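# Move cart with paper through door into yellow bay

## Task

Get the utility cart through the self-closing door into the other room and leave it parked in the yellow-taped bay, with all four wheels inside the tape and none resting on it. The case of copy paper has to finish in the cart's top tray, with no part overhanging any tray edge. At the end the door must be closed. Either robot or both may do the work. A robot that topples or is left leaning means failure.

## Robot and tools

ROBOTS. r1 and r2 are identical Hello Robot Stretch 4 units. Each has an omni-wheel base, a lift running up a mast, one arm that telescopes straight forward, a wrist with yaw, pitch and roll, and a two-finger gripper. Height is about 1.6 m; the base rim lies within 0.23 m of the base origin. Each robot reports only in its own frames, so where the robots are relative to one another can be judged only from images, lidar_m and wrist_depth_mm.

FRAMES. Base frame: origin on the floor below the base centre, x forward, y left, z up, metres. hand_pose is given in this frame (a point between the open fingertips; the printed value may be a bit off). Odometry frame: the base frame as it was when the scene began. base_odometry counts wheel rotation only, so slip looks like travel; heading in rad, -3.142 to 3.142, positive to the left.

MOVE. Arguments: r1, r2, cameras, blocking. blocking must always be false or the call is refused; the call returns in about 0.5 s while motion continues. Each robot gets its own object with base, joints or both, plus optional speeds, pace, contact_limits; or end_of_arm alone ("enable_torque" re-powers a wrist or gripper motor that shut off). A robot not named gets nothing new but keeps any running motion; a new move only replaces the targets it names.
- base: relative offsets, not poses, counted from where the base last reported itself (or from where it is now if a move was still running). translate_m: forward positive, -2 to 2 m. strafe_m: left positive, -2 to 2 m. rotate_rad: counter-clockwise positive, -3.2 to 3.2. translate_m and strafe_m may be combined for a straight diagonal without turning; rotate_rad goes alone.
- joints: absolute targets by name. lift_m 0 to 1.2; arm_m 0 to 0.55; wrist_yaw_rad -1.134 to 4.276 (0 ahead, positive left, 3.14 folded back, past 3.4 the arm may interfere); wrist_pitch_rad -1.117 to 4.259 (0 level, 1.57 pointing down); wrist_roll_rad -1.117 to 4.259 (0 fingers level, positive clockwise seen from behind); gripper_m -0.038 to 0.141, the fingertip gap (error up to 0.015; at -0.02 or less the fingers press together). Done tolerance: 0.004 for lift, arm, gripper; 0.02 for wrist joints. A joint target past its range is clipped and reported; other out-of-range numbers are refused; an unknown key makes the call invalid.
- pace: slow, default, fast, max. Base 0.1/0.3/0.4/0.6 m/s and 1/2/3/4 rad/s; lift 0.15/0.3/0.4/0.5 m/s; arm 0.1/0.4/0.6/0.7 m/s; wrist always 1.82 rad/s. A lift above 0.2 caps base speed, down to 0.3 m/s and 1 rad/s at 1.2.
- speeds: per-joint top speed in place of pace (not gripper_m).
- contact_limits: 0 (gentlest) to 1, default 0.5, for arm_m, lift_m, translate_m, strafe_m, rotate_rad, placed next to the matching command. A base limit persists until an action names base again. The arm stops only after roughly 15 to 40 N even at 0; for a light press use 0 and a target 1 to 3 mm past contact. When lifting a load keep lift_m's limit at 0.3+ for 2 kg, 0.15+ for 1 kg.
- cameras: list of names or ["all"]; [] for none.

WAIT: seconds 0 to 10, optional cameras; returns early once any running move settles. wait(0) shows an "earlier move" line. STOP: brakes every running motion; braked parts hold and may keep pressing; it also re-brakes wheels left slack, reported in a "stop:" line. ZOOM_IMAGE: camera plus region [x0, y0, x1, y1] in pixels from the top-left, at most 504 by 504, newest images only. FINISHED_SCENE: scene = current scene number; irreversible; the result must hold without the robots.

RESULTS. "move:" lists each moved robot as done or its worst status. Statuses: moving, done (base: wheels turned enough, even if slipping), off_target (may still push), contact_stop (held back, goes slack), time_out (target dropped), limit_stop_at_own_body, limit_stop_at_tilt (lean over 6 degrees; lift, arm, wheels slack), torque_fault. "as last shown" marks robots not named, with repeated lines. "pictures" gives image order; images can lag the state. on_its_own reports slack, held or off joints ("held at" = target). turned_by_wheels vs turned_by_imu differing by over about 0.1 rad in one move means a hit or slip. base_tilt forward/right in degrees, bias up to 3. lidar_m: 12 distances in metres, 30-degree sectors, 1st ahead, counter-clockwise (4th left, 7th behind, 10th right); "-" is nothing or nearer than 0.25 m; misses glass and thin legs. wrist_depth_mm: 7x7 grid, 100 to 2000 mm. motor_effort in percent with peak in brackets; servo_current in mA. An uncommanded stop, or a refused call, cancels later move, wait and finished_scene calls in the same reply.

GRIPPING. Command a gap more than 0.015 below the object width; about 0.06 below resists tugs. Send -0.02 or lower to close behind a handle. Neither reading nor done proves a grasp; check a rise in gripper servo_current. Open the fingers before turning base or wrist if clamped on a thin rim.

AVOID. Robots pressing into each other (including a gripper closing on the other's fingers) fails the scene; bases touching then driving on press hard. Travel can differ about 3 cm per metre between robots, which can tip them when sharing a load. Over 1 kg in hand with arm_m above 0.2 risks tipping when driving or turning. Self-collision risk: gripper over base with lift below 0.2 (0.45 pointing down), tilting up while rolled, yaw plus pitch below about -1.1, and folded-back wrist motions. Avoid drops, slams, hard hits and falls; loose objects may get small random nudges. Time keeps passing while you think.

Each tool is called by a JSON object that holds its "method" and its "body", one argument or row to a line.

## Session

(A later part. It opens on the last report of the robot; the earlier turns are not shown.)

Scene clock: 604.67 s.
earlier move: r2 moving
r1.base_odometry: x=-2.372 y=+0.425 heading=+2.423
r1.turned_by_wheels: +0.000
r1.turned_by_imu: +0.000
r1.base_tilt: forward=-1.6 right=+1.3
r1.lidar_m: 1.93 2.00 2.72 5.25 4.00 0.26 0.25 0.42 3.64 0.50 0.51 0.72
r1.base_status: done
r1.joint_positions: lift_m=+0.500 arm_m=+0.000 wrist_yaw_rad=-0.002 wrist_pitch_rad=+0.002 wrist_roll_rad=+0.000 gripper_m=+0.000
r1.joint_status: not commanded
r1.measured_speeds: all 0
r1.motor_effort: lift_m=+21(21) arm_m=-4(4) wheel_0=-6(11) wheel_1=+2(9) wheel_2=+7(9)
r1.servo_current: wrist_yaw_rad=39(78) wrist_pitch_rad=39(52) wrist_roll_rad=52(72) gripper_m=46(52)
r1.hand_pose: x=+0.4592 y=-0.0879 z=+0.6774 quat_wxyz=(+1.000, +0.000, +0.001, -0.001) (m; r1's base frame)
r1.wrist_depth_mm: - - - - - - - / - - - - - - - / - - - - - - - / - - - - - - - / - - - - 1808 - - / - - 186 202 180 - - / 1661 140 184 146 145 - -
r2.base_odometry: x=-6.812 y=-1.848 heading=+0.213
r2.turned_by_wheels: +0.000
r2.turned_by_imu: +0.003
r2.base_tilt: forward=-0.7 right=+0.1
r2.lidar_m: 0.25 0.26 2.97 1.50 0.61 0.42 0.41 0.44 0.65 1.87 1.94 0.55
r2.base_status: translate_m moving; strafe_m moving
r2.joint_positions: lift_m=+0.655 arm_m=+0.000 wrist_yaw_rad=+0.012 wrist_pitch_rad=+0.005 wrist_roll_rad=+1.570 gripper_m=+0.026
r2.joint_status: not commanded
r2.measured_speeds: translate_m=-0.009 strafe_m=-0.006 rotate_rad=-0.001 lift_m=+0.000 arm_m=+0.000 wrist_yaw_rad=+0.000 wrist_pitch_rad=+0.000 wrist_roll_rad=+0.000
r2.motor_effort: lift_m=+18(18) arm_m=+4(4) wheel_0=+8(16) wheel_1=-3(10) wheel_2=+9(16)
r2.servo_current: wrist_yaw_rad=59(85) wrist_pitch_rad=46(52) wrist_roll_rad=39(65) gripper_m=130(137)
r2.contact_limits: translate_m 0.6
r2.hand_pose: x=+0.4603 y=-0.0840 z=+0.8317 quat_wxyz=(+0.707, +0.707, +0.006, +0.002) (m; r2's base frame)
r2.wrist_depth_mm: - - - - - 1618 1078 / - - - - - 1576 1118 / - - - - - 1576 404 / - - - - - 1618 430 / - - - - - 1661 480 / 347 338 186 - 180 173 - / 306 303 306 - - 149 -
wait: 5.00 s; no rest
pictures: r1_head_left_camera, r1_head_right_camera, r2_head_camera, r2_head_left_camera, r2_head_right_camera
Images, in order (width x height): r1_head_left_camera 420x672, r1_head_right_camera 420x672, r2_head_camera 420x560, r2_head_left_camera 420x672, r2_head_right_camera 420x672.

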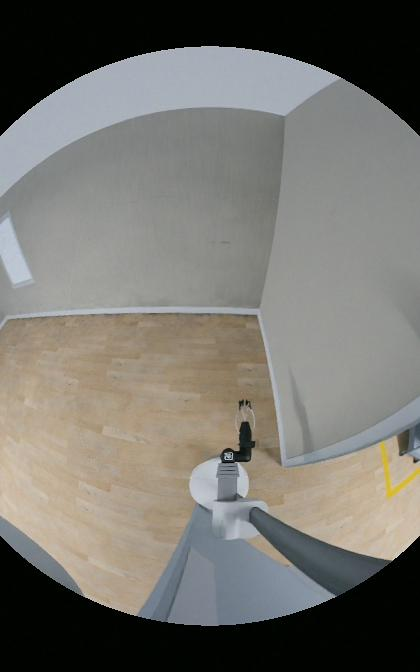

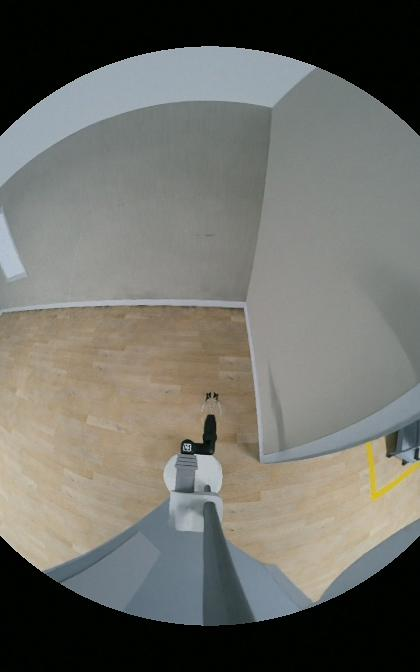

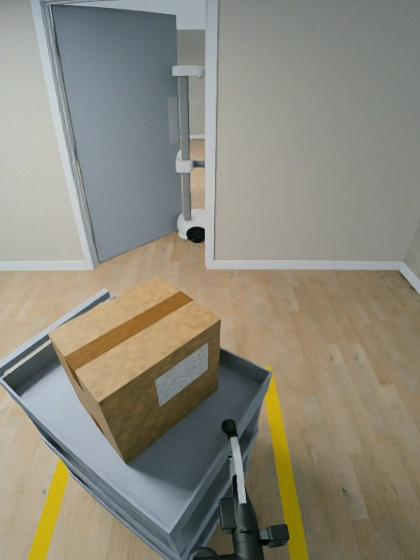

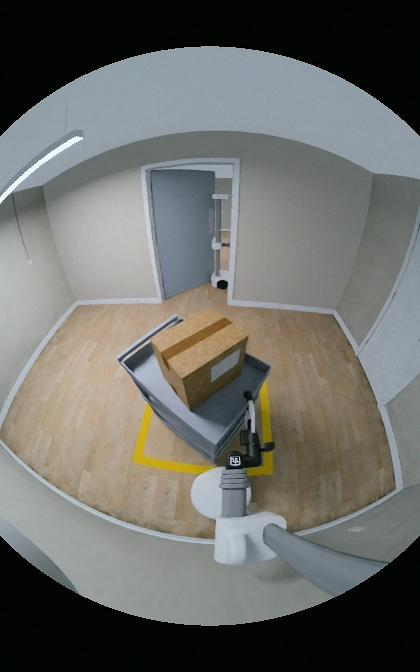

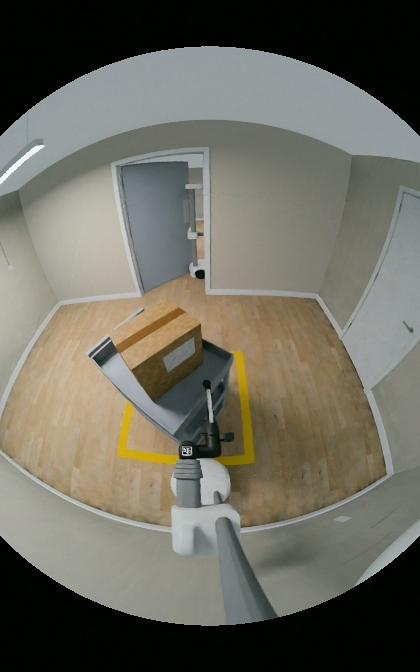

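{"method": "move", "body": {
  "blocking": false,
  "r1": {"base":{"translate_m":0.65,"strafe_m":0.08}},
  "r2": {"joints":{"gripper_m":0.141}}
}}

{"method": "wait", "body": {
  "seconds": 1.5,
  "cameras": ["r2_head_camera","r2_wrist_camera","r2_head_left_camera"]
}}

Scene clock: 656.47 s.
earlier move: r2 done
move: r1 moving; r2 moving
r1.base_odometry: x=-2.398 y=+0.443 heading=+2.424
r1.turned_by_wheels: +0.001
r1.turned_by_imu: +0.000
r1.base_tilt: forward=-1.6 right=+1.3
r1.lidar_m: 1.91 1.98 2.71 5.26 4.04 0.25 0.25 0.42 3.62 0.50 0.52 0.74
r1.base_status: translate_m moving; strafe_m moving
r1.joint_positions: lift_m=+0.500 arm_m=+0.000 wrist_yaw_rad=-0.002 wrist_pitch_rad=+0.002 wrist_roll_rad=+0.000 gripper_m=+0.000
r1.joint_status: not commanded
r1.measured_speeds: translate_m=+0.122 strafe_m=+0.014 rotate_rad=-0.006 lift_m=+0.000 arm_m=+0.000 wrist_yaw_rad=+0.000 wrist_pitch_rad=+0.000 wrist_roll_rad=+0.000
r1.motor_effort: lift_m=+21(21) arm_m=-3(4) wheel_0=+3(5) wheel_1=+11(11) wheel_2=-5(6)
r1.servo_current: wrist_yaw_rad=46(59) wrist_pitch_rad=39(52) wrist_roll_rad=46(59) gripper_m=39(46)
r1.hand_pose: x=+0.4592 y=-0.0879 z=+0.6774 quat_wxyz=(+1.000, +0.000, +0.001, -0.001) (m; r1's base frame)
r1.wrist_depth_mm: - - - - - - - / - - - - - - - / - - - - - - - / - - - - - - - / - - - - 1708 - - / - - 186 203 180 - - / 1618 140 182 146 145 - -
r2.base_odometry: x=-6.813 y=-1.848 heading=+0.213
r2.turned_by_wheels: +0.000
r2.turned_by_imu: +0.000
r2.base_tilt: forward=-0.7 right=+0.1
r2.lidar_m: 0.25 0.25 2.99 1.48 0.61 0.45 0.40 0.43 0.63 1.87 1.95 0.53
r2.base_status: done
r2.joint_positions: lift_m=+0.655 arm_m=+0.000 wrist_yaw_rad=+0.012 wrist_pitch_rad=+0.005 wrist_roll_rad=+1.570 gripper_m=+0.045
r2.joint_status: gripper_m moving
r2.measured_speeds: translate_m=+0.000 strafe_m=+0.000 rotate_rad=-0.001 lift_m=+0.000 arm_m=+0.000 wrist_yaw_rad=+0.000 wrist_pitch_rad=+0.000 wrist_roll_rad=+0.000
r2.motor_effort: lift_m=+18(18) arm_m=+4(4) wheel_0=+9(10) wheel_1=-4(4) wheel_2=+7(9)
r2.servo_current: wrist_yaw_rad=65(78) wrist_pitch_rad=39(46) wrist_roll_rad=52(59) gripper_m=78(130)
r2.contact_limits: translate_m 0.6
r2.hand_pose: x=+0.4603 y=-0.0840 z=+0.8317 quat_wxyz=(+0.707, +0.707, +0.006, +0.002) (m; r2's base frame)
r2.wrist_depth_mm: - - - - - 1576 1118 / - - - - - 1618 1118 / - - - - - 1618 407 / - - - - - 1661 433 / - - - - - 1661 480 / 349 343 189 - 179 539 - / 317 306 306 - - - -
pictures: none

Scene clock: 657.97 s.
earlier move: r1 moving; r2 moving
r1.base_odometry: x=-2.721 y=+0.662 heading=+2.424
r1.turned_by_wheels: +0.000
r1.turned_by_imu: +0.000
r1.base_tilt: forward=-1.6 right=+1.3
r1.lidar_m: 1.52 1.60 2.16 5.20 4.63 3.32 2.57 0.42 0.57 0.56 0.57 0.80
r1.base_status: translate_m moving; strafe_m moving
r1.joint_positions: lift_m=+0.500 arm_m=+0.000 wrist_yaw_rad=-0.002 wrist_pitch_rad=+0.002 wrist_roll_rad=+0.000 gripper_m=+0.000
r1.joint_status: not commanded
r1.measured_speeds: translate_m=+0.298 strafe_m=+0.036 rotate_rad=+0.006 lift_m=+0.000 arm_m=+0.000 wrist_yaw_rad=+0.000 wrist_pitch_rad=+0.000 wrist_roll_rad=+0.000
r1.motor_effort: lift_m=+21(21) arm_m=-4(4) wheel_0=+5(7) wheel_1=+4(12) wheel_2=-5(10)
r1.servo_current: wrist_yaw_rad=33(65) wrist_pitch_rad=39(52) wrist_roll_rad=59(65) gripper_m=46(46)
r1.hand_pose: x=+0.4592 y=-0.0879 z=+0.6774 quat_wxyz=(+1.000, +0.000, +0.001, -0.001) (m; r1's base frame)
r1.wrist_depth_mm: - - - - - - - / - - - - - - - / - - - - 1366 - - / - - - - 1308 - - / - - - - 1336 - - / - - 186 203 182 - - / - 132 158 145 135 - -
r2.base_odometry: x=-6.813 y=-1.848 heading=+0.212
r2.turned_by_wheels: +0.000
r2.turned_by_imu: +0.000
r2.base_tilt: forward=-0.7 right=+0.1
r2.lidar_m: 0.25 0.25 2.96 1.52 0.58 0.44 0.41 0.46 0.64 1.86 1.95 0.55
r2.base_status: done
r2.joint_positions: lift_m=+0.655 arm_m=+0.000 wrist_yaw_rad=+0.003 wrist_pitch_rad=+0.005 wrist_roll_rad=+1.570 gripper_m=+0.141
r2.joint_status: gripper_m moving
r2.measured_speeds: all 0
r2.motor_effort: lift_m=+18(18) arm_m=+4(4) wheel_0=+5(10) wheel_1=-4(4) wheel_2=+5(9)
r2.servo_current: wrist_yaw_rad=59(78) wrist_pitch_rad=52(52) wrist_roll_rad=46(65) gripper_m=46(137)
r2.contact_limits: translate_m 0.6
r2.hand_pose: x=+0.4595 y=-0.0865 z=+0.8317 quat_wxyz=(+0.707, +0.707, +0.003, -0.001) (m; r2's base frame)
r2.wrist_depth_mm: - - - - - 1576 1118 / - - - - - 1708 1138 / - - - - - 1661 1138 / - - - - - 1708 439 / - - - - - 1576 484 / - 345 336 158 187 525 - / 324 317 317 - - - -
wait: 1.50 s; no rest
pictures: r2_head_camera, r2_head_left_camera, r2_wrist_camera
Images, in order (width x height): r2_head_camera 420x560, r2_head_left_camera 420x672, r2_wrist_camera 616x392.

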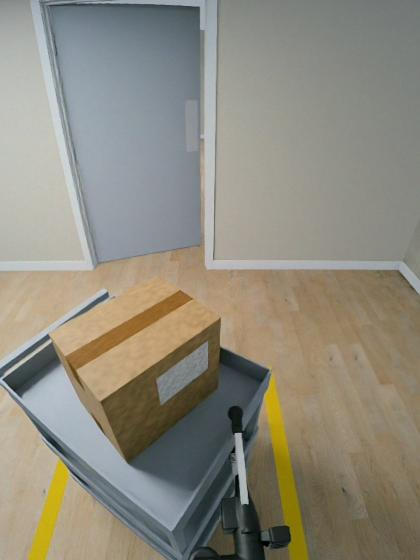

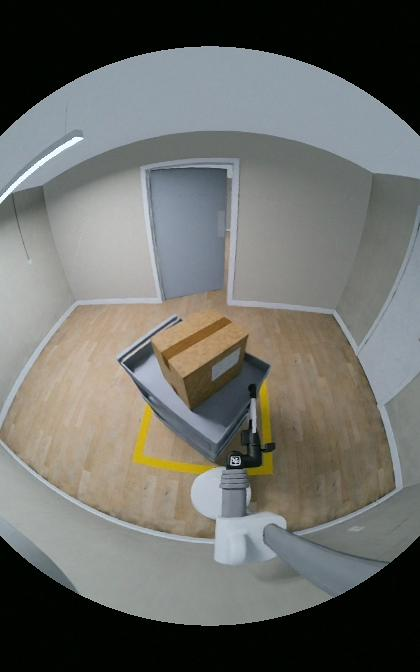

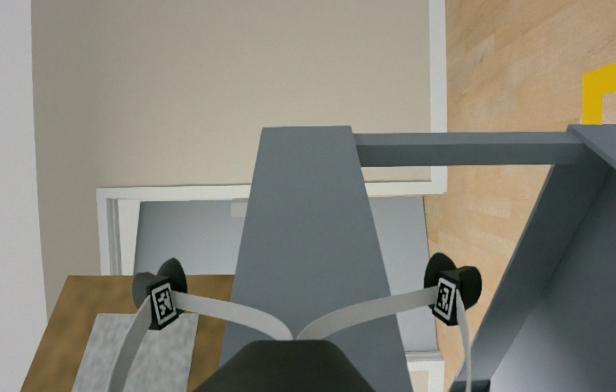

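{"method": "move", "body": {
  "blocking": false,
  "r2": {"base":{"translate_m":-0.07,"strafe_m":-0.12},"contact_limits":{"translate_m":0.3}}
}}

{"method": "wait", "body": {
  "seconds": 2,
  "cameras": ["r2_head_camera","r2_wrist_camera","r2_head_left_camera","r2_head_right_camera","r1_head_camera","r1_head_right_camera"]
}}

Scene clock: 663.33 s.
earlier move: r1 done; r2 done
move: r2 moving
r1.base_odometry: x=-2.914 y=+0.792 heading=+2.424
r1.turned_by_wheels: +0.000
r1.turned_by_imu: +0.000
r1.base_tilt: forward=-1.6 right=+1.3
r1.lidar_m: 1.28 1.35 1.83 4.89 4.93 3.56 2.45 0.82 0.60 0.57 0.59 0.84
r1.base_status: done
r1.joint_positions: lift_m=+0.500 arm_m=+0.000 wrist_yaw_rad=-0.002 wrist_pitch_rad=+0.002 wrist_roll_rad=+0.000 gripper_m=+0.000
r1.joint_status: not commanded
r1.measured_speeds: all 0
r1.motor_effort: lift_m=+21(21) arm_m=-3(4) wheel_0=+3(3) wheel_1=+3(3) wheel_2=+0(1)
r1.servo_current: wrist_yaw_rad=65(65) wrist_pitch_rad=46(46) wrist_roll_rad=39(52) gripper_m=46(46)
r1.hand_pose: x=+0.4592 y=-0.0879 z=+0.6774 quat_wxyz=(+1.000, +0.000, +0.001, -0.001) (m; r1's base frame)
r1.wrist_depth_mm: - - - - - - - / - - - - - 1060 - / - - - - - 1098 - / - - - - - 1078 - / - - - - - 1098 - / - - 187 203 175 1118 - / - 132 158 145 135 - -
r2.base_odometry: x=-6.822 y=-1.878 heading=+0.213
r2.turned_by_wheels: +0.000
r2.turned_by_imu: +0.001
r2.base_tilt: forward=-0.6 right=+0.1
r2.lidar_m: 0.29 0.25 2.99 1.43 0.57 0.42 0.39 0.44 0.62 1.83 1.91 0.62
r2.base_status: translate_m moving; strafe_m moving
r2.joint_positions: lift_m=+0.655 arm_m=+0.000 wrist_yaw_rad=+0.003 wrist_pitch_rad=+0.005 wrist_roll_rad=+1.570 gripper_m=+0.141
r2.joint_status: all done
r2.measured_speeds: translate_m=-0.062 strafe_m=-0.105 rotate_rad=-0.004 lift_m=+0.000 arm_m=+0.000 wrist_yaw_rad=+0.000 wrist_pitch_rad=+0.000 wrist_roll_rad=+0.000
r2.motor_effort: lift_m=+18(18) arm_m=+4(4) wheel_0=+8(11) wheel_1=-11(11) wheel_2=+9(10)
r2.servo_current: wrist_yaw_rad=52(52) wrist_pitch_rad=46(46) wrist_roll_rad=52(59) gripper_m=52(59)
r2.contact_limits: translate_m 0.3
r2.hand_pose: x=+0.4595 y=-0.0865 z=+0.8317 quat_wxyz=(+0.707, +0.707, +0.003, -0.001) (m; r2's base frame)
r2.wrist_depth_mm: - - - - - 1618 1138 / - - - - - 1661 1138 / - - - - - 1661 1138 / - - - - - 1661 433 / - - - - - 1576 480 / - 370 362 158 211 517 - / 355 342 343 - - - -
pictures: none

Scene clock: 664.60 s.
earlier move: r2 done
r1.base_odometry: x=-2.914 y=+0.792 heading=+2.424
r1.turned_by_wheels: +0.000
r1.turned_by_imu: +0.000
r1.base_tilt: forward=-1.6 right=+1.2
r1.lidar_m: 1.28 1.34 1.82 4.88 4.96 3.56 2.46 0.80 0.60 0.57 0.60 0.82
r1.base_status: done
r1.joint_positions: lift_m=+0.500 arm_m=+0.000 wrist_yaw_rad=-0.002 wrist_pitch_rad=+0.002 wrist_roll_rad=+0.000 gripper_m=+0.000
r1.joint_status: not commanded
r1.measured_speeds: all 0
r1.motor_effort: lift_m=+21(21) arm_m=-4(4) wheel_0=+4(4) wheel_1=+3(3) wheel_2=+0(1)
r1.servo_current: wrist_yaw_rad=52(65) wrist_pitch_rad=39(52) wrist_roll_rad=39(72) gripper_m=39(46)
r1.hand_pose: x=+0.4592 y=-0.0879 z=+0.6774 quat_wxyz=(+1.000, +0.000, +0.001, -0.001) (m; r1's base frame)
r1.wrist_depth_mm: - - - - - - - / - - - - - 1042 - / - - - - - 1078 - / - - - - - 1098 - / - - - - - 1098 - / - - 186 202 175 1098 - / - 132 158 145 135 - -
r2.base_odometry: x=-6.856 y=-1.980 heading=+0.213
r2.turned_by_wheels: +0.000
r2.turned_by_imu: +0.000
r2.base_tilt: forward=-0.7 right=+0.0
r2.lidar_m: 0.41 0.34 0.87 1.30 0.50 0.37 0.34 0.38 0.54 1.65 1.84 2.53
r2.base_status: done
r2.joint_positions: lift_m=+0.655 arm_m=+0.000 wrist_yaw_rad=+0.003 wrist_pitch_rad=+0.005 wrist_roll_rad=+1.570 gripper_m=+0.141
r2.joint_status: all done
r2.measured_speeds: all 0
r2.motor_effort: lift_m=+18(18) arm_m=+4(4) wheel_0=+3(11) wheel_1=-1(12) wheel_2=+4(10)
r2.servo_current: wrist_yaw_rad=52(65) wrist_pitch_rad=46(52) wrist_roll_rad=46(59) gripper_m=46(59)
r2.contact_limits: translate_m 0.3
r2.hand_pose: x=+0.4595 y=-0.0866 z=+0.8317 quat_wxyz=(+0.707, +0.707, +0.003, -0.001) (m; r2's base frame)
r2.wrist_depth_mm: - - - - - 1618 1138 / - - - - - 1661 1118 / - - - - - 1661 1160 / - - - - - 1661 1138 / - - - - - 1537 436 / - - - 160 - 512 - / - - 445 - - 1983 -
wait: 1.27 of 2 s (r2 has come to rest)
pictures: r1_head_camera, r1_head_right_camera, r2_head_camera, r2_head_left_camera, r2_head_right_camera, r2_wrist_camera
Images, in order (width x height): r1_head_camera 420x560, r1_head_right_camera 420x672, r2_head_camera 420x560, r2_head_left_camera 420x672, r2_head_right_camera 420x672, r2_wrist_camera 616x392.

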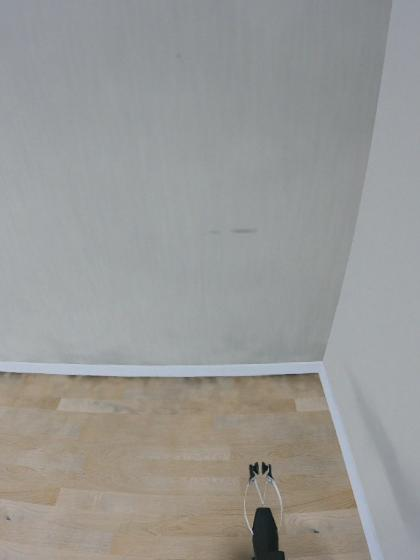

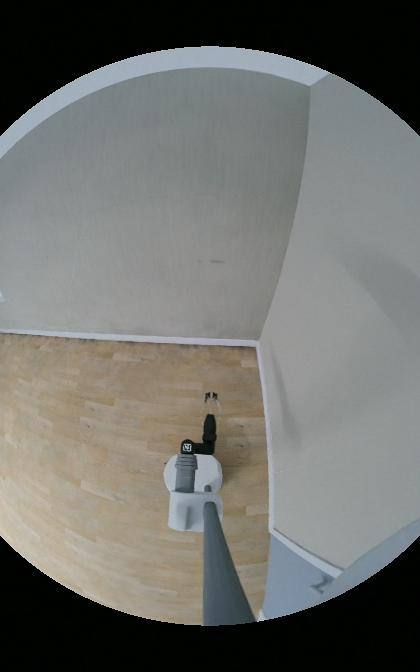

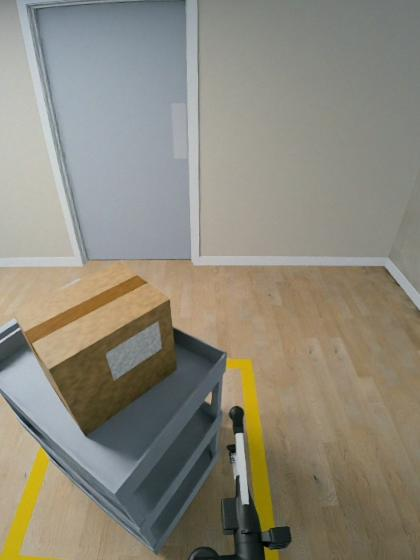

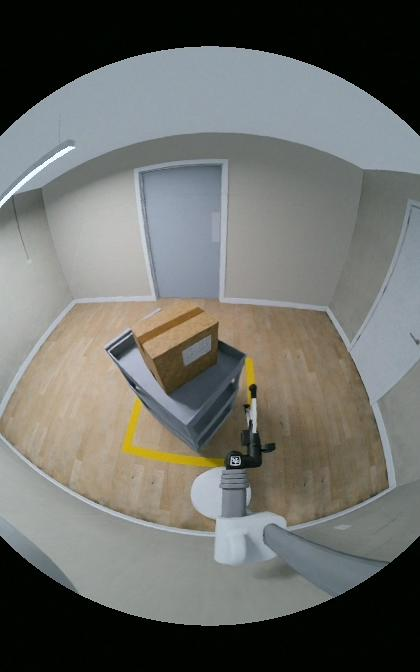

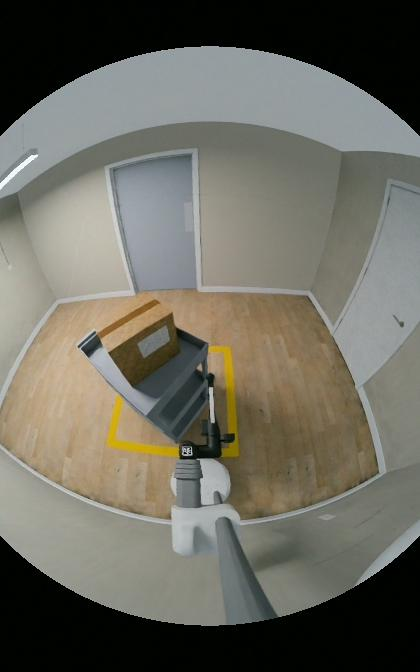

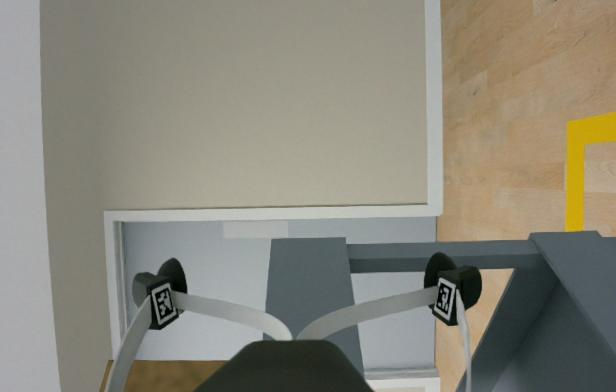

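{"method": "zoom_image", "body": {
  "camera": "r2_head_camera",
  "region": [0, 300, 300, 560]
}}

{"method": "zoom_image", "body": {
  "camera": "r2_head_left_camera",
  "region": [90, 290, 290, 500]
}}

{"method": "zoom_image", "body": {
  "camera": "r2_head_right_camera",
  "region": [60, 290, 260, 500]
}}

Scaled by 1.680 from the camera's 420x560 image, which has a finer 1200x1600 frame.

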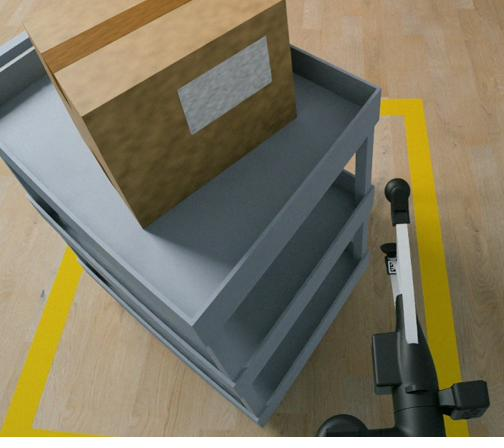

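Scaled by 2.400 from the camera's 420x672 image, which has a finer 600x960 frame.

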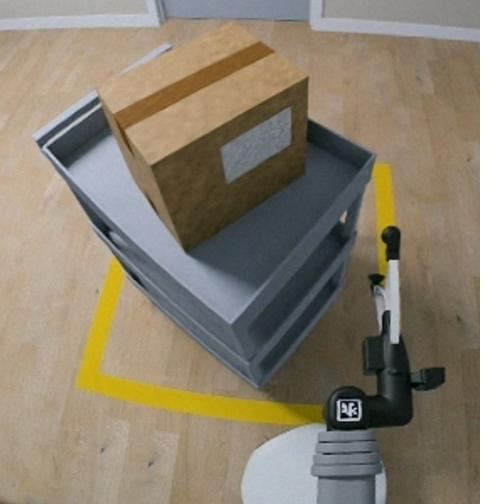

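Scaled by 2.400 from the camera's 420x672 image, which has a finer 600x960 frame.

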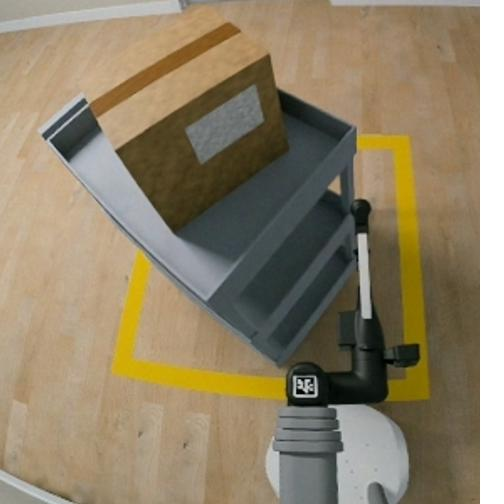

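{"method": "move", "body": {
  "blocking": false,
  "r2": {"joints":{"lift_m":1.08,"wrist_roll_rad":0.0},"pace":"max"}
}}

{"method": "wait", "body": {
  "seconds": 0.8
}}

{"method": "move", "body": {
  "blocking": false,
  "r2": {"base":{"translate_m":0.07,"strafe_m":0.785},"contact_limits":{"translate_m":0.3}}
}}

{"method": "wait", "body": {
  "seconds": 4,
  "cameras": ["r2_head_camera","r2_head_left_camera","r2_wrist_camera"]
}}

Scene clock: 719.13 s.
move: r2 moving
r1: as last shown
r1.base_tilt: forward=-1.6 right=+1.3
r1.lidar_m: 1.28 1.34 1.85 4.90 4.93 3.59 2.49 0.81 0.60 0.57 0.60 0.83
r1.motor_effort: lift_m=+21(21) arm_m=-3(4) wheel_0=+3(3) wheel_1=+3(3) wheel_2=-1(1)
r1.servo_current: wrist_yaw_rad=39(59) wrist_pitch_rad=39(59) wrist_roll_rad=59(72) gripper_m=46(46)
r1.wrist_depth_mm: - - - - - - - / - - - - - 1042 - / - - - - - 1078 - / - - - - - 1098 - / - - - - - 1060 - / - - 186 202 175 1078 - / - 132 157 145 135 - -
r2.base_odometry: x=-6.856 y=-1.980 heading=+0.213
r2.turned_by_wheels: +0.000
r2.turned_by_imu: +0.000
r2.base_tilt: forward=-0.7 right=+0.1
r2.lidar_m: 0.41 0.35 0.88 1.28 0.49 0.36 0.35 0.39 0.51 1.64 1.84 2.55
r2.base_status: not commanded
r2.joint_positions: lift_m=+0.782 arm_m=+0.000 wrist_yaw_rad=+0.003 wrist_pitch_rad=+0.005 wrist_roll_rad=+0.885 gripper_m=+0.141
r2.joint_status: lift_m moving; wrist_roll_rad moving
r2.measured_speeds: translate_m=+0.000 strafe_m=+0.000 rotate_rad=+0.000 lift_m=+0.487 arm_m=+0.000 wrist_yaw_rad=+0.000 wrist_pitch_rad=+0.000 wrist_roll_rad=-1.820
r2.motor_effort: lift_m=+26(26) arm_m=+4(4) wheel_0=+3(4) wheel_1=-1(1) wheel_2=+4(4)
r2.servo_current: wrist_yaw_rad=46(65) wrist_pitch_rad=52(52) wrist_roll_rad=91(98) gripper_m=46(65)
r2.contact_limits: translate_m 0.3
r2.hand_pose: x=+0.4595 y=-0.0866 z=+0.9583 quat_wxyz=(+0.904, +0.428, +0.003, +0.000) (m; r2's base frame)
r2.wrist_depth_mm: - - - - - - - / - - - - - - - / - - - - - - 1921 / - - - - - - 1618 / - - - - - 1921 1464 / - 402 445 496 211 1464 1308 / - 392 418 - - 1430 1118
pictures: none

Scene clock: 719.93 s.
earlier move: r2 moving
r1.base_odometry: x=-2.914 y=+0.792 heading=+2.424
r1.turned_by_wheels: +0.000
r1.turned_by_imu: +0.000
r1.base_tilt: forward=-1.6 right=+1.3
r1.lidar_m: 1.28 1.35 1.84 4.88 4.93 3.57 2.46 0.83 0.61 0.56 0.60 0.83
r1.base_status: not commanded
r1.joint_positions: lift_m=+0.500 arm_m=+0.000 wrist_yaw_rad=-0.002 wrist_pitch_rad=+0.002 wrist_roll_rad=+0.000 gripper_m=+0.000
r1.joint_status: not commanded
r1.measured_speeds: all 0
r1.motor_effort: lift_m=+21(21) arm_m=-3(4) wheel_0=+3(4) wheel_1=+3(3) wheel_2=+0(1)
r1.servo_current: wrist_yaw_rad=46(72) wrist_pitch_rad=39(59) wrist_roll_rad=59(72) gripper_m=46(52)
r1.hand_pose: x=+0.4592 y=-0.0879 z=+0.6774 quat_wxyz=(+1.000, +0.000, +0.001, -0.001) (m; r1's base frame)
r1.wrist_depth_mm: - - - - - - - / - - - - - 1060 - / - - - - - 1098 - / - - - - - 1098 - / - - - - - 1098 - / - - 186 203 175 1078 - / - 132 158 145 135 - -
r2.base_odometry: x=-6.856 y=-1.980 heading=+0.213
r2.turned_by_wheels: +0.000
r2.turned_by_imu: +0.000
r2.base_tilt: forward=-0.6 right=+0.1
r2.lidar_m: 0.43 0.34 0.89 1.29 0.53 0.36 0.34 0.38 0.51 1.60 1.86 2.51
r2.base_status: not commanded
r2.joint_positions: lift_m=+1.079 arm_m=+0.000 wrist_yaw_rad=+0.003 wrist_pitch_rad=+0.005 wrist_roll_rad=+0.002 gripper_m=+0.141
r2.joint_status: lift_m moving; wrist_roll_rad moving
r2.measured_speeds: translate_m=+0.000 strafe_m=+0.000 rotate_rad=+0.000 lift_m=+0.063 arm_m=+0.000 wrist_yaw_rad=+0.000 wrist_pitch_rad=+0.000 wrist_roll_rad=+0.000
r2.motor_effort: lift_m=+21(26) arm_m=+4(4) wheel_0=+3(4) wheel_1=-1(1) wheel_2=+4(4)
r2.servo_current: wrist_yaw_rad=52(65) wrist_pitch_rad=52(52) wrist_roll_rad=26(98) gripper_m=52(65)
r2.contact_limits: translate_m 0.3
r2.hand_pose: x=+0.4595 y=-0.0866 z=+1.2554 quat_wxyz=(+1.000, +0.001, +0.003, +0.001) (m; r2's base frame)
r2.wrist_depth_mm: - - - - - - - / - - - - - - - / - - - - - - - / - - - - - - - / - - - - - - - / - - - - - - - / 500 469 - - - - -
wait: 0.80 s; no rest
pictures: none

Scene clock: 720.43 s.
earlier move: r2 done
move: r2 moving
r1: as last shown
r1.base_tilt: forward=-1.6 right=+1.2
r1.lidar_m: 1.27 1.35 1.85 4.87 4.93 3.59 2.45 0.81 0.60 0.57 0.60 0.82
r1.motor_effort: lift_m=+21(21) arm_m=-4(4) wheel_0=+3(3) wheel_1=+2(3) wheel_2=+0(1)
r1.servo_current: wrist_yaw_rad=59(65) wrist_pitch_rad=39(46) wrist_roll_rad=39(59) gripper_m=46(46)
r1.wrist_depth_mm: - - - - - - - / - - - - - 1060 - / - - - - - 1078 - / - - - - - 1098 - / - - - - - 1078 - / - - 186 202 175 1078 - / - 132 158 145 135 - -
r2.base_odometry: x=-6.860 y=-1.946 heading=+0.212
r2.turned_by_wheels: +0.000
r2.turned_by_imu: +0.000
r2.base_tilt: forward=-0.7 right=+0.0
r2.lidar_m: 0.38 0.33 3.07 1.30 0.50 0.38 0.34 0.39 0.55 1.65 1.88 2.52
r2.base_status: translate_m moving; strafe_m moving
r2.joint_positions: lift_m=+1.080 arm_m=+0.000 wrist_yaw_rad=+0.003 wrist_pitch_rad=+0.005 wrist_roll_rad=+0.002 gripper_m=+0.141
r2.joint_status: all done
r2.measured_speeds: translate_m=+0.013 strafe_m=+0.133 rotate_rad=+0.004 lift_m=+0.000 arm_m=+0.000 wrist_yaw_rad=+0.000 wrist_pitch_rad=+0.000 wrist_roll_rad=+0.000
r2.motor_effort: lift_m=+20(21) arm_m=+4(4) wheel_0=-10(10) wheel_1=+10(12) wheel_2=-7(8)
r2.servo_current: wrist_yaw_rad=52(59) wrist_pitch_rad=39(52) wrist_roll_rad=39(52) gripper_m=52(59)
r2.contact_limits: translate_m 0.3
r2.hand_pose: x=+0.4595 y=-0.0867 z=+1.2565 quat_wxyz=(+1.000, +0.001, +0.003, +0.001) (m; r2's base frame)
r2.wrist_depth_mm: - - - - - - - / - - - - - - - / - - - - - - - / - - - - - - - / - - - - - - - / - - - - - - - / 504 480 508 - - - -
pictures: none

Scene clock: 723.93 s.
earlier move: r2 done
r1.base_odometry: x=-2.914 y=+0.792 heading=+2.424
r1.turned_by_wheels: +0.000
r1.turned_by_imu: +0.000
r1.base_tilt: forward=-1.6 right=+1.3
r1.lidar_m: 1.29 1.35 1.84 4.92 4.93 3.61 2.43 0.80 0.60 0.58 0.61 0.84
r1.base_status: not commanded
r1.joint_positions: lift_m=+0.500 arm_m=+0.000 wrist_yaw_rad=-0.002 wrist_pitch_rad=+0.002 wrist_roll_rad=+0.000 gripper_m=+0.000
r1.joint_status: not commanded
r1.measured_speeds: all 0
r1.motor_effort: lift_m=+21(21) arm_m=-3(4) wheel_0=+3(4) wheel_1=+2(3) wheel_2=+0(1)
r1.servo_current: wrist_yaw_rad=52(65) wrist_pitch_rad=46(52) wrist_roll_rad=59(65) gripper_m=46(52)
r1.hand_pose: x=+0.4592 y=-0.0879 z=+0.6774 quat_wxyz=(+1.000, +0.000, +0.001, -0.001) (m; r1's base frame)
r1.wrist_depth_mm: - - - - - - - / - - - - - 1025 - / - - - - - 1098 - / - - - - - 1078 - / - - - - - 1098 - / - - 186 202 174 1098 - / - 132 158 145 135 - -
r2.base_odometry: x=-6.953 y=-1.198 heading=+0.212
r2.turned_by_wheels: +0.000
r2.turned_by_imu: +0.001
r2.base_tilt: forward=-0.7 right=+0.1
r2.lidar_m: 0.56 2.54 2.27 1.44 0.55 0.42 0.39 0.42 0.60 1.85 0.52 0.53
r2.base_status: done
r2.joint_positions: lift_m=+1.080 arm_m=+0.000 wrist_yaw_rad=+0.003 wrist_pitch_rad=+0.005 wrist_roll_rad=+0.002 gripper_m=+0.141
r2.joint_status: all done
r2.measured_speeds: all 0
r2.motor_effort: lift_m=+20(21) arm_m=+4(4) wheel_0=-1(14) wheel_1=+0(13) wheel_2=-5(8)
r2.servo_current: wrist_yaw_rad=52(59) wrist_pitch_rad=39(52) wrist_roll_rad=52(59) gripper_m=59(59)
r2.contact_limits: translate_m 0.3
r2.hand_pose: x=+0.4595 y=-0.0867 z=+1.2565 quat_wxyz=(+1.000, +0.001, +0.003, +0.001) (m; r2's base frame)
r2.wrist_depth_mm: - - - - - - - / - - - - - - - / - - - - - - - / - - - - - - - / - - - - - - - / - - - - - - - / - - - - - - -
wait: 3.50 of 4 s (r2 has come to rest)
pictures: r2_head_camera, r2_head_left_camera, r2_wrist_camera
Images, in order (width x height): r2_head_camera 420x560, r2_head_left_camera 420x672, r2_wrist_camera 616x392.

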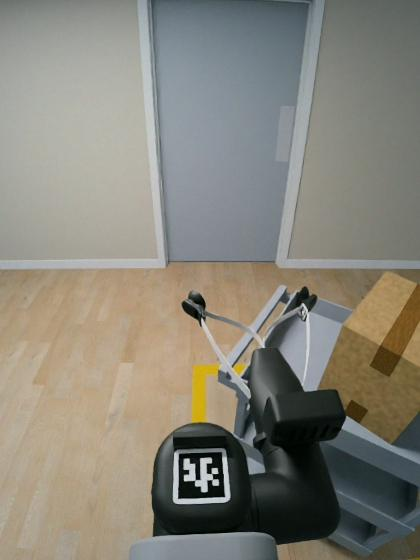

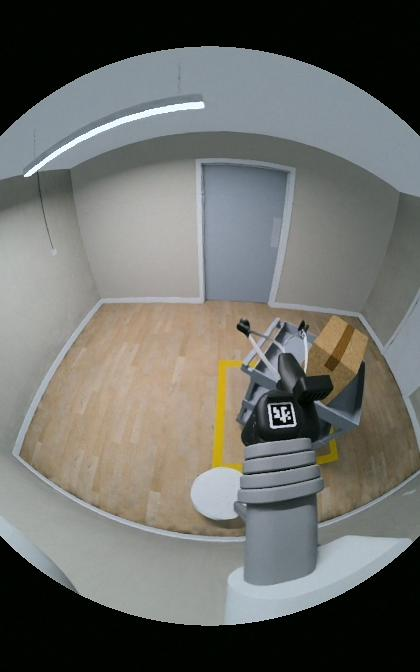

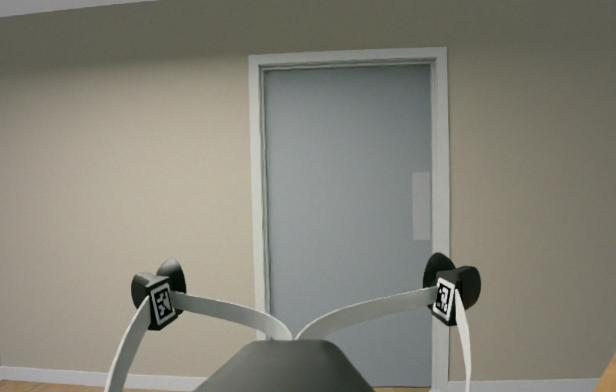

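{"method": "move", "body": {
  "blocking": false,
  "r2": {"base":{"rotate_rad":-0.593}}
}}

{"method": "wait", "body": {
  "seconds": 2,
  "cameras": ["r2_head_camera","r2_head_left_camera","r2_head_right_camera"]
}}

Scene clock: 737.13 s.
move: r2 moving
r1: as last shown
r1.base_tilt: forward=-1.6 right=+1.2
r1.lidar_m: 1.29 1.36 1.83 4.89 4.92 3.57 2.44 0.82 0.61 0.57 0.61 0.85
r1.motor_effort: lift_m=+21(21) arm_m=-3(4) wheel_0=+3(3) wheel_1=+2(3) wheel_2=+0(1)
r1.servo_current: wrist_yaw_rad=46(65) wrist_pitch_rad=33(46) wrist_roll_rad=39(59) gripper_m=39(46)
r1.wrist_depth_mm: - - - - - - - / - - - - - 1060 - / - - - - - 1078 - / - - - - - 1078 - / - - - - - 1098 - / - - 186 202 174 1098 - / - 132 158 145 135 - -
r2.base_odometry: x=-6.953 y=-1.198 heading=+0.042
r2.turned_by_wheels: -0.171
r2.turned_by_imu: -0.165
r2.base_tilt: forward=-0.7 right=+0.1
r2.lidar_m: 0.53 2.42 2.42 2.21 0.68 0.45 0.40 0.40 0.52 1.07 0.56 0.52
r2.base_status: rotate_rad moving
r2.joint_positions: lift_m=+1.080 arm_m=+0.000 wrist_yaw_rad=+0.003 wrist_pitch_rad=+0.005 wrist_roll_rad=+0.002 gripper_m=+0.141
r2.joint_status: not commanded
r2.measured_speeds: translate_m=+0.001 strafe_m=+0.001 rotate_rad=-0.664 lift_m=+0.000 arm_m=+0.000 wrist_yaw_rad=+0.000 wrist_pitch_rad=+0.000 wrist_roll_rad=+0.000
r2.motor_effort: lift_m=+20(20) arm_m=+4(4) wheel_0=+8(11) wheel_1=+8(9) wheel_2=+9(10)
r2.servo_current: wrist_yaw_rad=52(65) wrist_pitch_rad=39(46) wrist_roll_rad=33(65) gripper_m=52(59)
r2.hand_pose: x=+0.4595 y=-0.0867 z=+1.2565 quat_wxyz=(+1.000, +0.001, +0.003, +0.001) (m; r2's base frame)
r2.wrist_depth_mm: - - - - - - - / - - - - - - - / - - - - - - - / - - - - - - - / - - - - - - - / - - - - - - - / - - - - - - 477
pictures: none

Scene clock: 738.23 s.
earlier move: r2 done
r1.base_odometry: x=-2.914 y=+0.792 heading=+2.424
r1.turned_by_wheels: +0.000
r1.turned_by_imu: +0.000
r1.base_tilt: forward=-1.6 right=+1.3
r1.lidar_m: 1.30 1.34 1.81 4.90 4.94 3.58 2.45 0.81 0.60 0.57 0.60 0.82
r1.base_status: not commanded
r1.joint_positions: lift_m=+0.500 arm_m=+0.000 wrist_yaw_rad=-0.002 wrist_pitch_rad=+0.002 wrist_roll_rad=+0.000 gripper_m=+0.000
r1.joint_status: not commanded
r1.measured_speeds: all 0
r1.motor_effort: lift_m=+21(21) arm_m=-3(4) wheel_0=+3(4) wheel_1=+2(3) wheel_2=+0(1)
r1.servo_current: wrist_yaw_rad=59(65) wrist_pitch_rad=33(59) wrist_roll_rad=59(65) gripper_m=39(46)
r1.hand_pose: x=+0.4592 y=-0.0879 z=+0.6774 quat_wxyz=(+1.000, +0.000, +0.001, -0.001) (m; r1's base frame)
r1.wrist_depth_mm: - - - - - - - / - - - - - 1060 - / - - - - - 1078 - / - - - - - 1098 - / - - - - - 1098 - / - - 186 203 175 1078 - / - 132 158 145 135 - -
r2.base_odometry: x=-6.953 y=-1.198 heading=-0.380
r2.turned_by_wheels: -0.421
r2.turned_by_imu: -0.410
r2.base_tilt: forward=-0.7 right=+0.1
r2.lidar_m: 0.52 0.56 2.45 2.35 1.85 0.59 0.42 0.39 0.41 0.55 1.42 0.53
r2.base_status: done
r2.joint_positions: lift_m=+1.080 arm_m=+0.000 wrist_yaw_rad=+0.003 wrist_pitch_rad=+0.005 wrist_roll_rad=+0.002 gripper_m=+0.141
r2.joint_status: not commanded
r2.measured_speeds: all 0
r2.motor_effort: lift_m=+20(20) arm_m=+4(4) wheel_0=+4(11) wheel_1=+3(9) wheel_2=+6(10)
r2.servo_current: wrist_yaw_rad=52(65) wrist_pitch_rad=46(52) wrist_roll_rad=39(65) gripper_m=52(59)
r2.hand_pose: x=+0.4595 y=-0.0867 z=+1.2565 quat_wxyz=(+1.000, +0.001, +0.003, +0.001) (m; r2's base frame)
r2.wrist_depth_mm: - - - - - - - / - - - - - - - / - - - - - - - / - - - - - - - / - - - - - - - / - - - - 580 - - / - - - - 539 - -
wait: 1.10 of 2 s (r2 has come to rest)
pictures: r2_head_camera, r2_head_left_camera, r2_head_right_camera
Images, in order (width x height): r2_head_camera 420x560, r2_head_left_camera 420x672, r2_head_right_camera 420x672.

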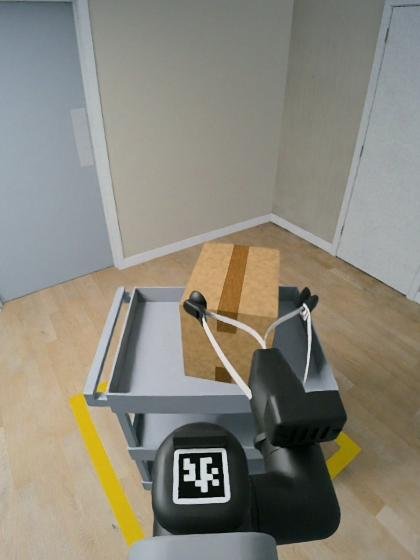

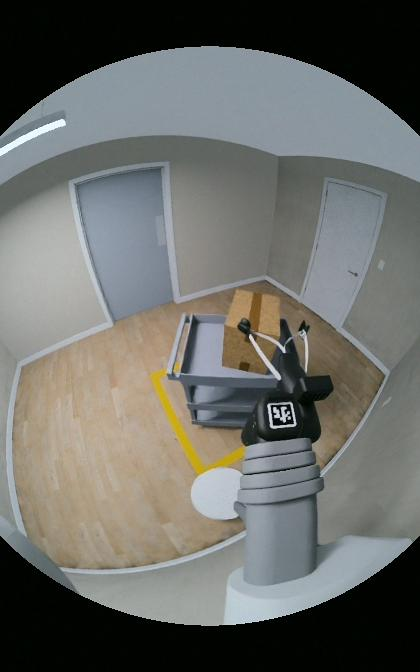

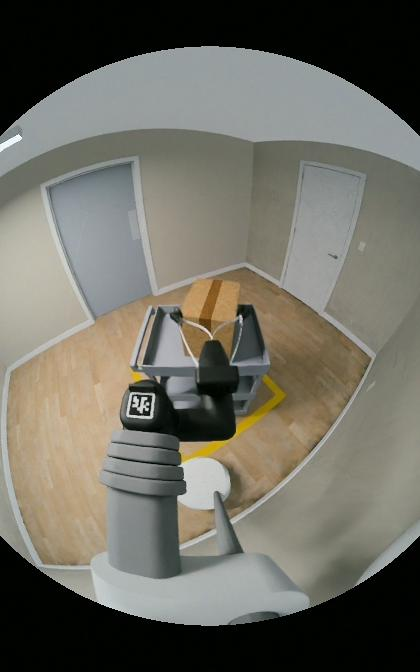

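{"method": "move", "body": {
  "blocking": false,
  "r2": {"joints":{"lift_m":0.655},"pace":"fast"}
}}

{"method": "zoom_image", "body": {
  "camera": "r2_head_camera",
  "region": [50, 260, 400, 560]
}}

{"method": "zoom_image", "body": {
  "camera": "r2_head_left_camera",
  "region": [130, 290, 330, 500]
}}

{"method": "wait", "body": {
  "seconds": 1.0,
  "cameras": ["r2_head_camera","r2_head_left_camera","r2_head_right_camera","r2_wrist_camera"]
}}

Scene clock: 756.77 s.
move: r2 moving
r1: as last shown
r1.base_tilt: forward=-1.6 right=+1.2
r1.lidar_m: 1.28 1.33 1.84 4.88 4.93 3.57 2.45 0.81 0.61 0.57 0.61 0.83
r1.motor_effort: lift_m=+21(21) arm_m=-3(4) wheel_0=+3(3) wheel_1=+2(3) wheel_2=+0(0)
r1.servo_current: wrist_yaw_rad=39(65) wrist_pitch_rad=39(46) wrist_roll_rad=39(65) gripper_m=46(46)
r1.wrist_depth_mm: - - - - - - - / - - - - - 1060 - / - - - - - 1098 - / - - - - - 1078 - / - - - - - 1098 - / - - 186 202 175 1098 - / - 132 158 145 135 - -
r2.base_odometry: x=-6.953 y=-1.198 heading=-0.380
r2.turned_by_wheels: +0.000
r2.turned_by_imu: +0.000
r2.base_tilt: forward=-0.6 right=+0.0
r2.lidar_m: 0.54 0.58 2.50 2.34 1.85 0.59 0.43 0.40 0.39 0.57 1.44 0.56
r2.base_status: not commanded
r2.joint_positions: lift_m=+1.017 arm_m=+0.000 wrist_yaw_rad=+0.003 wrist_pitch_rad=+0.005 wrist_roll_rad=+0.002 gripper_m=+0.141
r2.joint_status: lift_m moving
r2.measured_speeds: translate_m=+0.000 strafe_m=+0.000 rotate_rad=+0.000 lift_m=-0.244 arm_m=+0.000 wrist_yaw_rad=+0.000 wrist_pitch_rad=+0.000 wrist_roll_rad=+0.000
r2.motor_effort: lift_m=+12(19) arm_m=+3(4) wheel_0=+5(5) wheel_1=+3(3) wheel_2=+6(6)
r2.servo_current: wrist_yaw_rad=52(59) wrist_pitch_rad=39(52) wrist_roll_rad=46(52) gripper_m=52(59)
r2.hand_pose: x=+0.4595 y=-0.0867 z=+1.1937 quat_wxyz=(+1.000, +0.001, +0.003, +0.001) (m; r2's base frame)
r2.wrist_depth_mm: - - - - - - - / - - - - - - - / - - - - - - - / - - - - - - - / - - - - - - - / - - 449 525 436 - - / - - 430 - - - -
pictures: none

Scaled by 1.440 from the camera's 420x560 image, which has a finer 1200x1600 frame.
This view is cut from an older image: the scene may have changed since it was taken.

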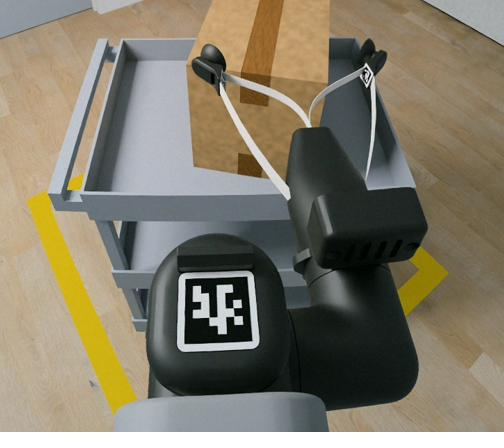

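Scaled by 2.400 from the camera's 420x672 image, which has a finer 600x960 frame.
This view is cut from an older image: the scene may have changed since it was taken.

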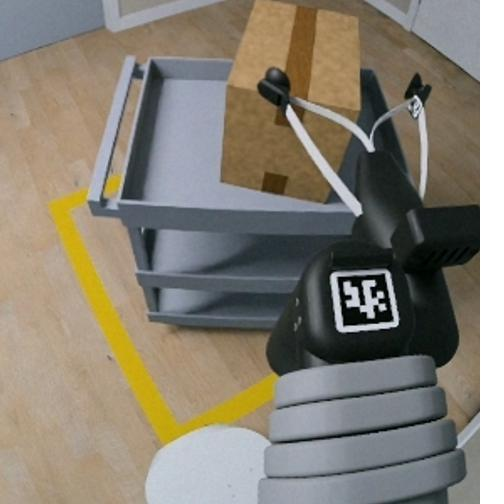

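Scene clock: 757.77 s.
earlier move: r2 moving
r1.base_odometry: x=-2.914 y=+0.792 heading=+2.424
r1.turned_by_wheels: +0.000
r1.turned_by_imu: +0.000
r1.base_tilt: forward=-1.6 right=+1.2
r1.lidar_m: 1.29 1.33 1.82 4.90 4.90 3.58 2.48 0.83 0.62 0.57 0.61 0.83
r1.base_status: not commanded
r1.joint_positions: lift_m=+0.500 arm_m=+0.000 wrist_yaw_rad=-0.002 wrist_pitch_rad=+0.002 wrist_roll_rad=+0.000 gripper_m=+0.000
r1.joint_status: not commanded
r1.measured_speeds: all 0
r1.motor_effort: lift_m=+21(21) arm_m=-3(4) wheel_0=+3(4) wheel_1=+3(3) wheel_2=+0(1)
r1.servo_current: wrist_yaw_rad=59(65) wrist_pitch_rad=39(52) wrist_roll_rad=39(65) gripper_m=39(46)
r1.hand_pose: x=+0.4592 y=-0.0879 z=+0.6774 quat_wxyz=(+1.000, +0.000, +0.001, -0.001) (m; r1's base frame)
r1.wrist_depth_mm: - - - - - - - / - - - - - 1042 - / - - - - - 1078 - / - - - - - 1098 - / - - - - - 1118 - / - - 186 203 175 1098 - / - 132 158 145 135 - -
r2.base_odometry: x=-6.953 y=-1.198 heading=-0.380
r2.turned_by_wheels: +0.000
r2.turned_by_imu: +0.000
r2.base_tilt: forward=-0.7 right=+0.1
r2.lidar_m: 0.50 0.56 2.50 2.32 1.78 0.60 0.42 0.37 0.41 0.55 1.45 0.55
r2.base_status: not commanded
r2.joint_positions: lift_m=+0.687 arm_m=+0.000 wrist_yaw_rad=+0.003 wrist_pitch_rad=+0.005 wrist_roll_rad=+0.002 gripper_m=+0.141
r2.joint_status: lift_m moving
r2.measured_speeds: translate_m=+0.000 strafe_m=+0.000 rotate_rad=+0.000 lift_m=-0.188 arm_m=+0.000 wrist_yaw_rad=+0.000 wrist_pitch_rad=+0.000 wrist_roll_rad=+0.000
r2.motor_effort: lift_m=+13(19) arm_m=+4(4) wheel_0=+5(5) wheel_1=+3(3) wheel_2=+6(6)
r2.servo_current: wrist_yaw_rad=39(59) wrist_pitch_rad=39(52) wrist_roll_rad=46(59) gripper_m=52(59)
r2.hand_pose: x=+0.4595 y=-0.0867 z=+0.8642 quat_wxyz=(+1.000, +0.001, +0.003, +0.001) (m; r2's base frame)
r2.wrist_depth_mm: - - - - - - - / - - 410 384 368 - - / - - 415 389 368 - - / - - 418 392 370 - - / 402 525 410 384 362 297 297 / 322 319 312 307 303 298 297 / 1756 1756 - - - 1661 -
wait: 1.00 s; no rest
pictures: r2_head_camera, r2_head_left_camera, r2_head_right_camera, r2_wrist_camera
Images, in order (width x height): r2_head_camera 420x560, r2_head_left_camera 420x672, r2_head_right_camera 420x672, r2_wrist_camera 616x392.

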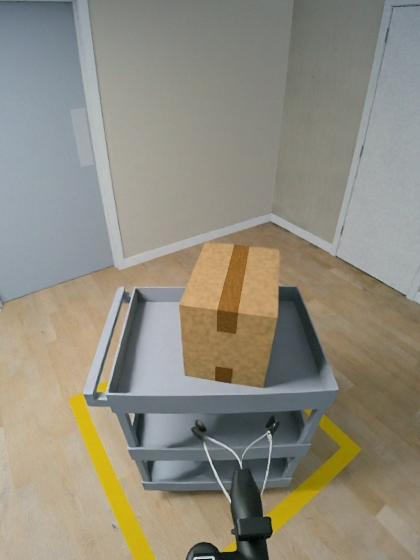

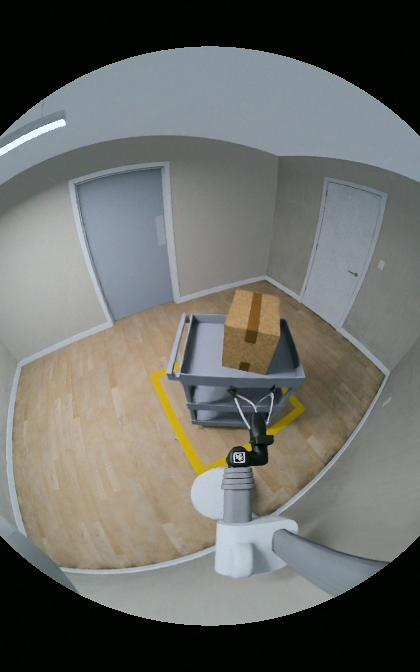

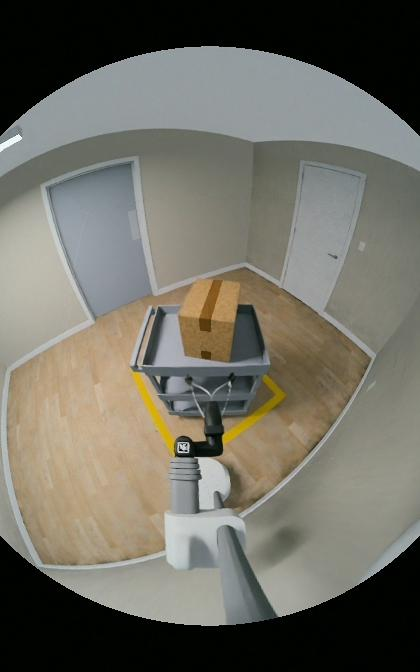

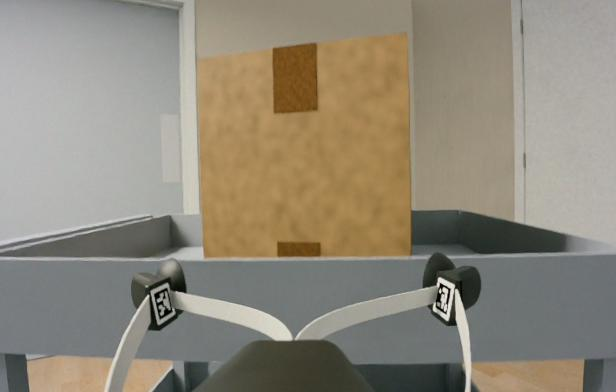

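{"method": "zoom_image", "body": {
  "camera": "r2_head_camera",
  "region": [50, 360, 380, 560]
}}

Scaled by 1.527 from the camera's 420x560 image, which has a finer 1200x1600 frame.

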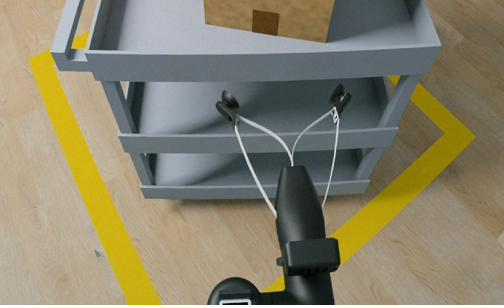

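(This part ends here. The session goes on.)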